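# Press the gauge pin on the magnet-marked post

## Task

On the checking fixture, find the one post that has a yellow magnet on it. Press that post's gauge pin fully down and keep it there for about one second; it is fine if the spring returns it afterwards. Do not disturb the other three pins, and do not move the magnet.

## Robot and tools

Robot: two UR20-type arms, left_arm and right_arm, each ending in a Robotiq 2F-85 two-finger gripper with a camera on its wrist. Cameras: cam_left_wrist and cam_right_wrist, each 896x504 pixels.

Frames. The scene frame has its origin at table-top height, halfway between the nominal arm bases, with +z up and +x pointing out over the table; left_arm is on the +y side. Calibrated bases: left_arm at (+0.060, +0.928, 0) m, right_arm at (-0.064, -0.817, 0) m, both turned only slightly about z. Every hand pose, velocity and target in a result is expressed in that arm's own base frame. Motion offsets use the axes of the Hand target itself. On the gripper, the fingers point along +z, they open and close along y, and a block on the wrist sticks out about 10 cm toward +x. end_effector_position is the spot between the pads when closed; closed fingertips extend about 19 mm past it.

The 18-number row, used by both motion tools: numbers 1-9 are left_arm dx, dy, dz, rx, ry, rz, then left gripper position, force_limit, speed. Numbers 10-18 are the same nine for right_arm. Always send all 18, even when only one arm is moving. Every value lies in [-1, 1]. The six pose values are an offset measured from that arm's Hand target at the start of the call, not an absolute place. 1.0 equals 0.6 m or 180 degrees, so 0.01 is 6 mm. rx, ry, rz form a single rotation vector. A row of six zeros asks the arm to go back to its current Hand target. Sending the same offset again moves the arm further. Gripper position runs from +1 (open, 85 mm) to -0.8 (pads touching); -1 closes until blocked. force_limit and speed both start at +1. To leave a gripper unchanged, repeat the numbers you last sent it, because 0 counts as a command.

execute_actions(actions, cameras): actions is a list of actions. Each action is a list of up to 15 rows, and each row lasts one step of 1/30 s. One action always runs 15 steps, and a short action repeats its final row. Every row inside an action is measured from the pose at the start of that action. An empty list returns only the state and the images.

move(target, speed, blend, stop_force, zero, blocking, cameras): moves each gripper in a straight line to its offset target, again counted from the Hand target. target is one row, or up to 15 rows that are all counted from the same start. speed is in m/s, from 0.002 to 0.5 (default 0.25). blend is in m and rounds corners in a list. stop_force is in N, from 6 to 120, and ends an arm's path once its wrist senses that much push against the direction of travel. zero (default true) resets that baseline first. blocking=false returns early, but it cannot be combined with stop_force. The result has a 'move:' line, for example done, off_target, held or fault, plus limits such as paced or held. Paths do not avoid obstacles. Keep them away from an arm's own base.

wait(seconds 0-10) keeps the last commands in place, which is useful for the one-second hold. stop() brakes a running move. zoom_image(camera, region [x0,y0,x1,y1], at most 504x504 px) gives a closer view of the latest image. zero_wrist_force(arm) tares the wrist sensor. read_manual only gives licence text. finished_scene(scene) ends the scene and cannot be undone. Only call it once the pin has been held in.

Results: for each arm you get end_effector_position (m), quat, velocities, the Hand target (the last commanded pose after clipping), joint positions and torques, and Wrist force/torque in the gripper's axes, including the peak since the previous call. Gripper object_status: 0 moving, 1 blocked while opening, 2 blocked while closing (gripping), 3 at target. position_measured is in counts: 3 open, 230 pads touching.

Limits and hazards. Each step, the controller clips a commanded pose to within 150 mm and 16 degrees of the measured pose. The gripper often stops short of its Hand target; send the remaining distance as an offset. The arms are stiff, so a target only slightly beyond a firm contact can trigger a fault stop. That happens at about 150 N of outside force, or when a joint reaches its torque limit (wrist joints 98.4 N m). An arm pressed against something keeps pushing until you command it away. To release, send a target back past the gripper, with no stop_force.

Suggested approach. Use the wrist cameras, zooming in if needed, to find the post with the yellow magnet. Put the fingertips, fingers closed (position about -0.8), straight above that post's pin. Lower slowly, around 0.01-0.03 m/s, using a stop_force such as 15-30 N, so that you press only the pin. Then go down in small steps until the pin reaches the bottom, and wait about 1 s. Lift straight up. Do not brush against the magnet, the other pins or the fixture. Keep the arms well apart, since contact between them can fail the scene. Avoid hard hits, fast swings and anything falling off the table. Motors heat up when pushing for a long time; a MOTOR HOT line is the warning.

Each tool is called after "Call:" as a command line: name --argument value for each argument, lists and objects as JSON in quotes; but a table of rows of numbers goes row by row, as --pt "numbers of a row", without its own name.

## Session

Call:
execute_actions --actions '[]'

Scene clock: 0.00 s.
left_arm: end_effector_position=(+0.3071, -0.4220, +0.1602) position_measured=3 object_status=3 end_effector_quat_wxyz=(+0.066, +0.956, -0.074, +0.275) | right_arm: end_effector_position=(+0.4900, -0.3027, +0.2369) position_measured=3 object_status=3 end_effector_quat_wxyz=(+0.548, -0.467, -0.511, -0.471)
Joint positions: left_arm=[-1.763 -1.739 2.857 -2.766 -1.003 1.555] | right_arm=[2.511 -2.074 -2.06 -2.212 2.389 -0.015]
Joint velocities: within noise
Joint torques (N m): no reading
Motor temperatures (°C): left_arm=[24 35 26 38 34 33] | right_arm=[28 35 35 36 33 38]
Wrist force (N): no reading
Wrist torque (N m): no reading
Wrist force, peak (N): no reading
Hand target: left_arm +0.3071, -0.4220, +0.1602; +0.066, +0.956, -0.074, +0.275 | right_arm +0.4900, -0.3027, +0.2369; +0.548, -0.467, -0.511, -0.471
Tool commands: left_gripper/position=+1.0 left_gripper/force_limit=+1.0 left_gripper/speed=+1.0 right_gripper/position=+1.0 right_gripper/force_limit=+1.0 right_gripper/speed=+1.0
camera_calibration:
cam_left_wrist: T_world_to_cam=[[-0.28582, -0.958098, 0.0188461, -0.302738], [-0.929608, 0.272438, -0.248207, 0.463446], [0.232673, -0.088462, -0.968524, 0.172418], [0, 0, 0, 1]] pos_world=[0.304177, -0.40106, 0.287727]
cam_right_wrist: T_world_to_cam=[[0.978975, 0.0561564, -0.196097, -0.399582], [-0.174547, -0.266833, -0.947805, 0.238781], [-0.10555, 0.962105, -0.251421, 0.530503], [0, 0, 0, 1]] pos_world=[0.488854, -0.424245, 0.281341]

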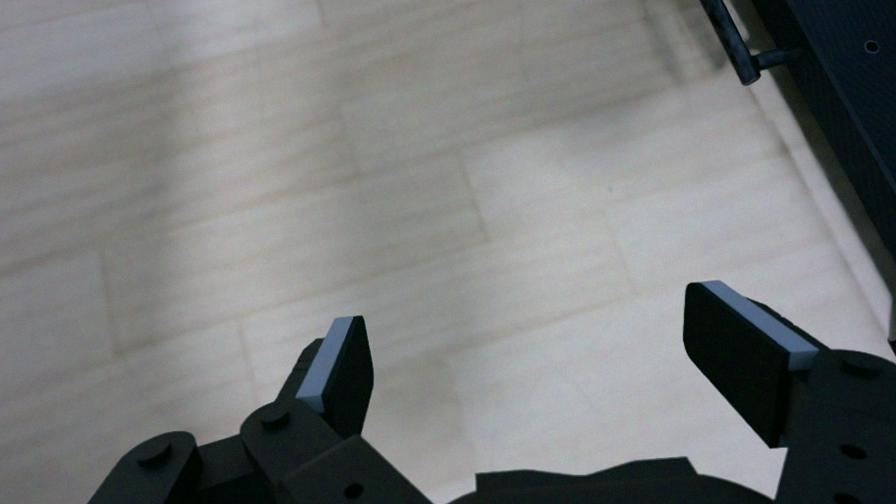

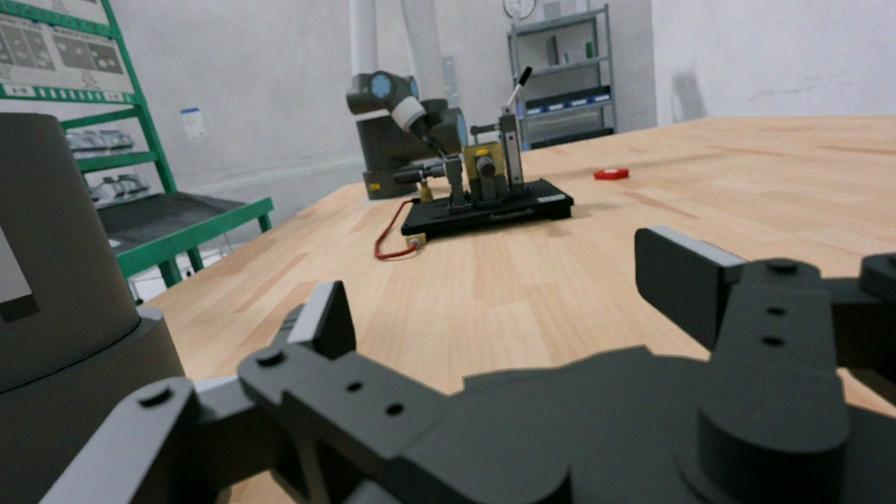

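Call:
zoom_image --camera "cam_right_wrist" --region '[360, 60, 600, 270]'

Scaled by 2.100 from the camera's 896x504 image, which has a finer 1280x720 frame.

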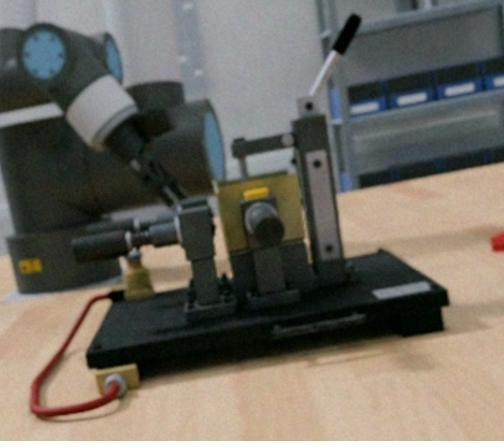

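Call:
move --target '[0,0,0,0,0,0,1,1,1,-0.015,0.14,0.958,-0.03,0,0,-1,-0.5,0]' --cameras '["cam_right_wrist"]' --speed 0.35

Call:
zoom_image --camera "cam_right_wrist" --region '[300, 30, 650, 280]'

Scene clock: 4.37 s.
left_arm: end_effector_position=(+0.3071, -0.4220, +0.1602) position_measured=3 object_status=3 end_effector_quat_wxyz=(+0.066, +0.956, -0.074, +0.275) | right_arm: end_effector_position=(+0.5039, +0.2780, +0.2499) position_measured=232 object_status=3 end_effector_quat_wxyz=(+0.525, -0.492, -0.488, -0.494)
Joint positions: left_arm=[-1.763 -1.739 2.857 -2.766 -1.003 1.555] | right_arm=[3.428 -1.798 -2.554 -1.78 3.405 0.18]
Joint velocities: within noise
Joint torques (N m): left_arm=[2.54 -4.38 -57.74 -7.97 3.89 -0.94] | right_arm=[21.14 60.57 27.08 9.05 5.5 3.92]
Motor temperatures (°C): left_arm=[24 35 26 38 34 33] | right_arm=[28 35 35 36 33 38]
Wrist force (N): left_arm=[0.0 0.3 0.1] | right_arm=[-0.1 -0.2 0.7]
Wrist torque (N m): left_arm=[0.03 -0.01 0.00] | right_arm=[0.02 -0.09 -0.12]
Wrist force, peak (N): left_arm=[0.0 0.6 0.4] | right_arm=[1.3 1.7 4.6]
Hand target: left_arm +0.3071, -0.4220, +0.1602; +0.066, +0.956, -0.074, +0.275 | right_arm +0.5039, +0.2780, +0.2499; +0.525, -0.492, -0.488, -0.494
Off the commanded pose: left_arm 0.000 m, 0 deg | right_arm 0.000 m, 0 deg.
move: done
camera_calibration:
cam_right_wrist: T_world_to_cam=[[0.979179, -0.0368242, -0.199632, -0.416572], [-0.202401, -0.252581, -0.94617, 0.418189], [-0.0155813, 0.966875, -0.254775, -0.0692363], [0, 0, 0, 1]] pos_world=[0.491462, 0.157229, 0.294876]
Images, in order (width x height): cam_right_wrist 896x504.

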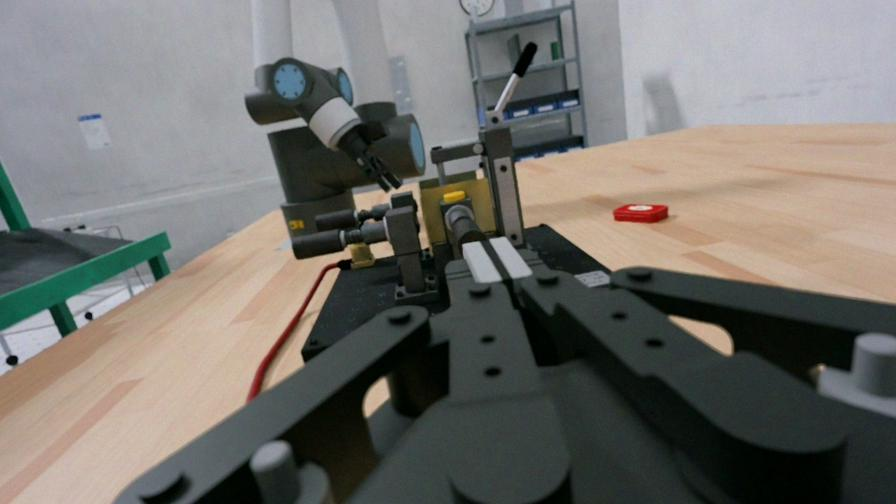

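Scaled by 1.440 from the camera's 896x504 image, which has a finer 1280x720 frame.

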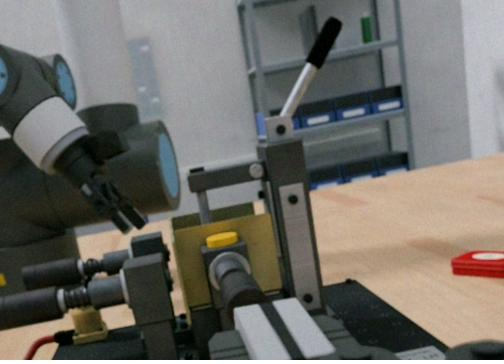

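Call:
move --target '[0,0,0,0,0,0,1,1,1,-0.02,0.015,0.5,0,-0.222,0,-1,-0.5,0]' --cameras '["cam_right_wrist"]' --speed 0.3

Scene clock: 8.10 s.
left_arm: end_effector_position=(+0.3071, -0.4220, +0.1602) position_measured=3 object_status=3 end_effector_quat_wxyz=(+0.066, +0.956, -0.074, +0.275) | right_arm: end_effector_position=(+0.5045, +0.5782, +0.2495) position_measured=232 object_status=3 end_effector_quat_wxyz=(-0.327, +0.631, +0.638, +0.296)
Joint positions: left_arm=[-1.763 -1.739 2.857 -2.766 -1.003 1.555] | right_arm=[4.021 -1.772 -2.157 -3.165 4.146 -0.47]
Joint velocities: within noise
Joint torques (N m): left_arm=[10.88 -12.26 -59.73 -8.19 4.03 -1.04] | right_arm=[19.21 75.95 79.24 -7.85 3.37 2.93]
Motor temperatures (°C): left_arm=[24 35 26 38 34 33] | right_arm=[28 35 35 36 33 38]
Wrist force (N): left_arm=[0.0 0.2 0.0] | right_arm=[-1.0 0.7 0.6]
Wrist torque (N m): left_arm=[0.02 -0.01 0.00] | right_arm=[0.69 0.25 -0.18]
Wrist force, peak (N): left_arm=[-0.2 0.4 0.7] | right_arm=[2.8 0.9 2.9]
Hand target: left_arm +0.3071, -0.4220, +0.1602; +0.066, +0.956, -0.074, +0.275 | right_arm +0.5045, +0.5783, +0.2495; -0.327, +0.631, +0.638, +0.296
Off the commanded pose: left_arm 0.000 m, 0 deg | right_arm 0.000 m, 0 deg.
move: done
camera_calibration:
cam_right_wrist: T_world_to_cam=[[0.984462, -0.128379, -0.119804, -0.375855], [-0.17396, -0.805978, -0.565807, 0.704495], [-0.0239217, 0.577857, -0.815787, 0.00946815], [0, 0, 0, 1]] pos_world=[0.492796, 0.514084, 0.361303]
Images, in order (width x height): cam_right_wrist 896x504.

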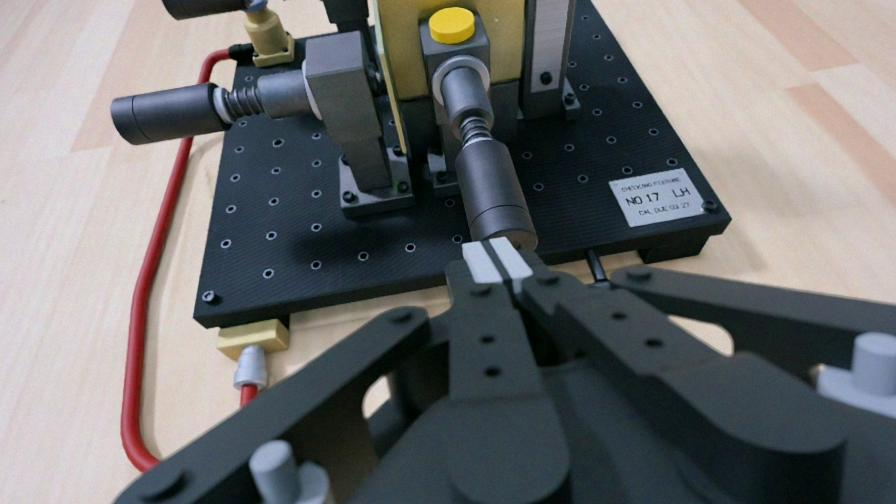

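Call:
move --pt "0 0 0 0 0 0 1 1 1 -0.096 0.035 0.109 0 0 0 -1 -0.5 0" --pt "0 0 0 0 0 0 1 1 1 -0.071 0.036 0.142 0 0 0 -1 -0.5 0" --cameras '["cam_right_wrist"]' --speed '[0.15,0.05]'

Scene clock: 10.10 s.
left_arm: end_effector_position=(+0.3071, -0.4220, +0.1602) position_measured=3 object_status=3 end_effector_quat_wxyz=(+0.066, +0.956, -0.074, +0.275) | right_arm: end_effector_position=(+0.5220, +0.6200, +0.1630) position_measured=232 object_status=3 end_effector_quat_wxyz=(-0.327, +0.631, +0.638, +0.296)
Joint positions: left_arm=[-1.763 -1.739 2.857 -2.766 -1.003 1.555] | right_arm=[4.043 -1.896 -2.152 -3.036 4.161 -0.452]
Joint velocities: within noise
Joint torques (N m): left_arm=[9.44 -5.86 -62.07 -7.09 3.84 -0.61] | right_arm=[22.26 94.59 69.87 1.97 3.33 5.17]
Motor temperatures (°C): left_arm=[24 35 26 38 34 33] | right_arm=[28 35 35 36 33 38]
Wrist force (N): left_arm=[0.0 0.0 0.2] | right_arm=[-0.7 0.2 1.2]
Wrist torque (N m): left_arm=[-0.01 0.00 0.00] | right_arm=[0.75 0.32 -0.16]
Wrist force, peak (N): left_arm=[-0.1 0.1 0.8] | right_arm=[-2.7 0.8 2.4]
Hand target: left_arm +0.3071, -0.4220, +0.1602; +0.066, +0.956, -0.074, +0.275 | right_arm +0.5220, +0.6202, +0.1630; -0.327, +0.631, +0.638, +0.296
Off the commanded pose: left_arm 0.000 m, 0 deg | right_arm 0.000 m, 0 deg.
move: done
camera_calibration:
cam_right_wrist: T_world_to_cam=[[0.984444, -0.12845, -0.119874, -0.398031], [-0.174055, -0.80605, -0.565675, 0.692387], [-0.0239638, 0.57774, -0.815869, -0.0847056], [0, 0, 0, 1]] pos_world=[0.510323, 0.555909, 0.274843]
Images, in order (width x height): cam_right_wrist 896x504.

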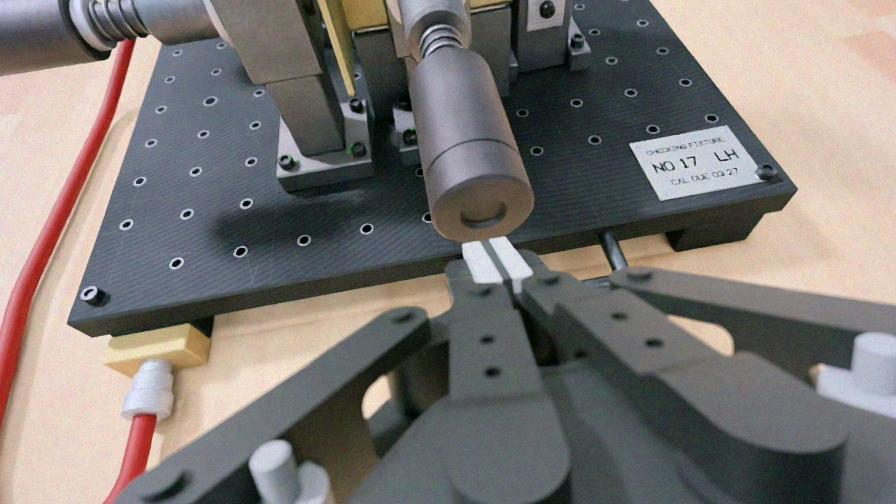

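Call:
move --target '[0,0,0,0,0,0,1,1,1,0.051,0.0024,0.0658,0,0,0,-1,-0.5,0]' --cameras '["cam_right_wrist"]' --speed 0.0055 --stop_force 30

Call:
wait --seconds 1.2 --cameras '[]'

Scene clock: 16.93 s.
left_arm: end_effector_position=(+0.3071, -0.4220, +0.1602) position_measured=3 object_status=3 end_effector_quat_wxyz=(+0.066, +0.956, -0.074, +0.275) | right_arm: end_effector_position=(+0.5220, +0.6501, +0.1630) position_measured=232 object_status=3 end_effector_quat_wxyz=(-0.327, +0.631, +0.638, +0.296)
Joint positions: left_arm=[-1.763 -1.739 2.857 -2.766 -1.003 1.555] | right_arm=[4.072 -1.908 -2.128 -3.034 4.181 -0.427]
Joint velocities: within noise
Joint torques (N m): left_arm=[9.36 -3.2 -66.12 -8.02 4.43 -0.73] | right_arm=[-4.64 132.11 65.39 4.05 -5.98 -7.72]
Motor temperatures (°C): left_arm=[24 35 26 38 34 33] | right_arm=[28 35 35 36 33 38]
Wrist force (N): left_arm=[0.2 0.1 0.4] | right_arm=[-13.0 -3.1 -30.5]
Wrist torque (N m): left_arm=[0.00 -0.03 0.00] | right_arm=[0.75 0.38 -0.14]
Wrist force, peak (N): left_arm=[-0.1 0.7 0.4] | right_arm=[-20.7 -4.1 -44.0]
Hand target: left_arm +0.3071, -0.4220, +0.1602; +0.066, +0.956, -0.074, +0.275 | right_arm +0.5220, +0.6501, +0.1630; -0.327, +0.631, +0.638, +0.296 (not the last commanded pose)
Off the commanded pose: left_arm 0.000 m, 0 deg | right_arm 0.020 m, 0 deg.
move: contact (right_arm)
camera_calibration:
cam_right_wrist: T_world_to_cam=[[0.98444, -0.12846, -0.119898, -0.39419], [-0.174076, -0.806071, -0.565639, 0.716599], [-0.0239847, 0.577709, -0.81589, -0.102027], [0, 0, 0, 1]] pos_world=[0.510351, 0.585934, 0.274831]
Images, in order (width x height): cam_right_wrist 896x504.

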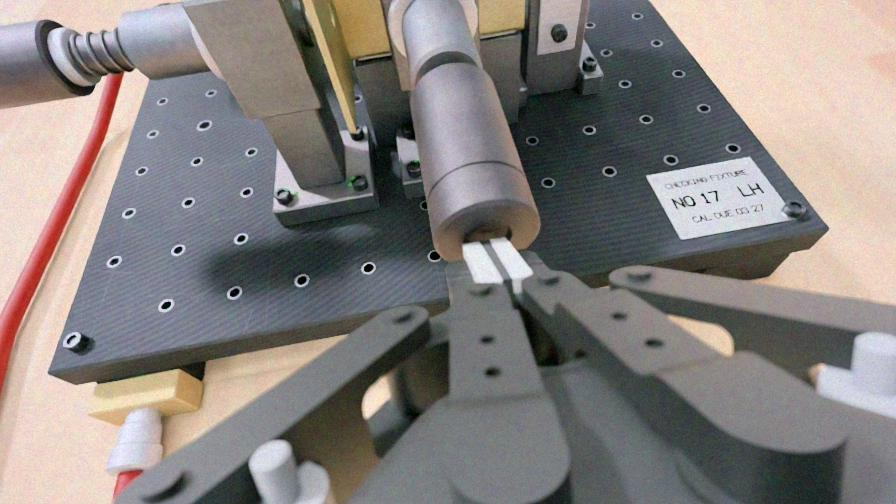

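Scene clock: 18.13 s.
left_arm: end_effector_position=(+0.3071, -0.4220, +0.1602) position_measured=3 object_status=3 end_effector_quat_wxyz=(+0.066, +0.956, -0.074, +0.275) | right_arm: end_effector_position=(+0.5220, +0.6501, +0.1630) position_measured=232 object_status=3 end_effector_quat_wxyz=(-0.327, +0.631, +0.638, +0.296)
Joint positions: left_arm=[-1.763 -1.739 2.857 -2.766 -1.003 1.555] | right_arm=[4.072 -1.908 -2.128 -3.034 4.181 -0.427]
Joint velocities: within noise
Joint torques (N m): left_arm=[14.64 -1.66 -66.99 -8.26 4.33 -1.18] | right_arm=[-4.37 135 69.22 3.45 -5.49 -7.56]
Motor temperatures (°C): left_arm=[24 35 26 38 34 33] | right_arm=[28 35 35 36 33 38]
Wrist force (N): left_arm=[-0.1 0.1 0.2] | right_arm=[-14.2 -3.3 -26.2]
Wrist torque (N m): left_arm=[0.00 0.01 0.00] | right_arm=[0.68 0.37 -0.14]
Wrist force, peak (N): left_arm=[-0.4 0.4 0.6] | right_arm=[-13.7 -3.5 -29.5]
Hand target: left_arm +0.3071, -0.4220, +0.1602; +0.066, +0.956, -0.074, +0.275 | right_arm +0.5220, +0.6501, +0.1630; -0.327, +0.631, +0.638, +0.296 (not the last commanded pose)
Tool commands: left_gripper/position=+1.0 left_gripper/force_limit=+1.0 left_gripper/speed=+1.0 right_gripper/position=-1.0 right_gripper/force_limit=-0.5 right_gripper/speed=+0.0
Off the commanded pose: left_arm 0.000 m, 0 deg | right_arm 0.020 m, 0 deg.
wait: 1.20 s; at rest by 0.17 s
No camera images: "cameras" was empty.

Call:
move --target '[0,0,0,0,0,0,1,1,1,-0.045,-0.0024,-0.058,0,0,0,-1,-0.5,0]' --cameras '["cam_right_wrist"]' --speed 0.04

Call:
finished_scene --scene 3

Scene clock: 19.73 s.
left_arm: end_effector_position=(+0.3071, -0.4220, +0.1602) position_measured=3 object_status=3 end_effector_quat_wxyz=(+0.066, +0.956, -0.074, +0.275) | right_arm: end_effector_position=(+0.5218, +0.6062, +0.1630) position_measured=232 object_status=3 end_effector_quat_wxyz=(-0.327, +0.631, +0.638, +0.296)
Joint positions: left_arm=[-1.763 -1.739 2.857 -2.766 -1.003 1.555] | right_arm=[4.029 -1.89 -2.162 -3.037 4.151 -0.464]
Joint velocities: within noise
Joint torques (N m): left_arm=[11.16 -4.73 -70.8 -7.96 5.37 -0.9] | right_arm=[-10.46 139.73 39.44 -6.92 -5.08 -6.99]
Motor temperatures (°C): left_arm=[24 35 26 38 34 33] | right_arm=[28 35 35 36 33 38]
Wrist force (N): left_arm=[-0.2 0.1 0.3] | right_arm=[-0.9 0.3 0.8]
Wrist torque (N m): left_arm=[0.01 0.05 0.00] | right_arm=[0.77 0.34 -0.18]
Wrist force, peak (N): left_arm=[0.2 0.4 0.5] | right_arm=[-14.4 -3.2 -26.1]
Hand target: left_arm +0.3071, -0.4220, +0.1602; +0.066, +0.956, -0.074, +0.275 | right_arm +0.5218, +0.6060, +0.1630; -0.327, +0.631, +0.638, +0.296
Off the commanded pose: left_arm 0.000 m, 0 deg | right_arm 0.000 m, 0 deg.
move: done
camera_calibration:
cam_right_wrist: T_world_to_cam=[[0.984438, -0.128484, -0.119887, -0.399605], [-0.174089, -0.806064, -0.565645, 0.681174], [-0.0239604, 0.577713, -0.815888, -0.076716], [0, 0, 0, 1]] pos_world=[0.510133, 0.542047, 0.274804]
Images, in order (width x height): cam_right_wrist 896x504.

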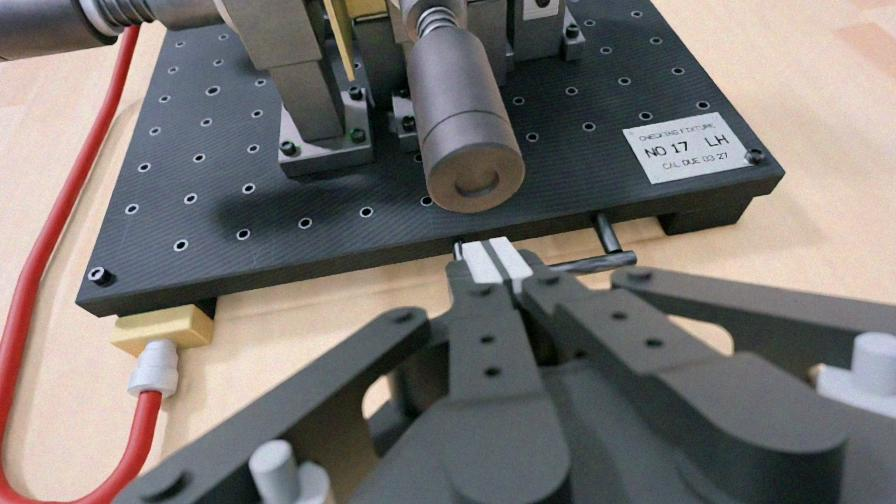

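The scene is finished: the task was done.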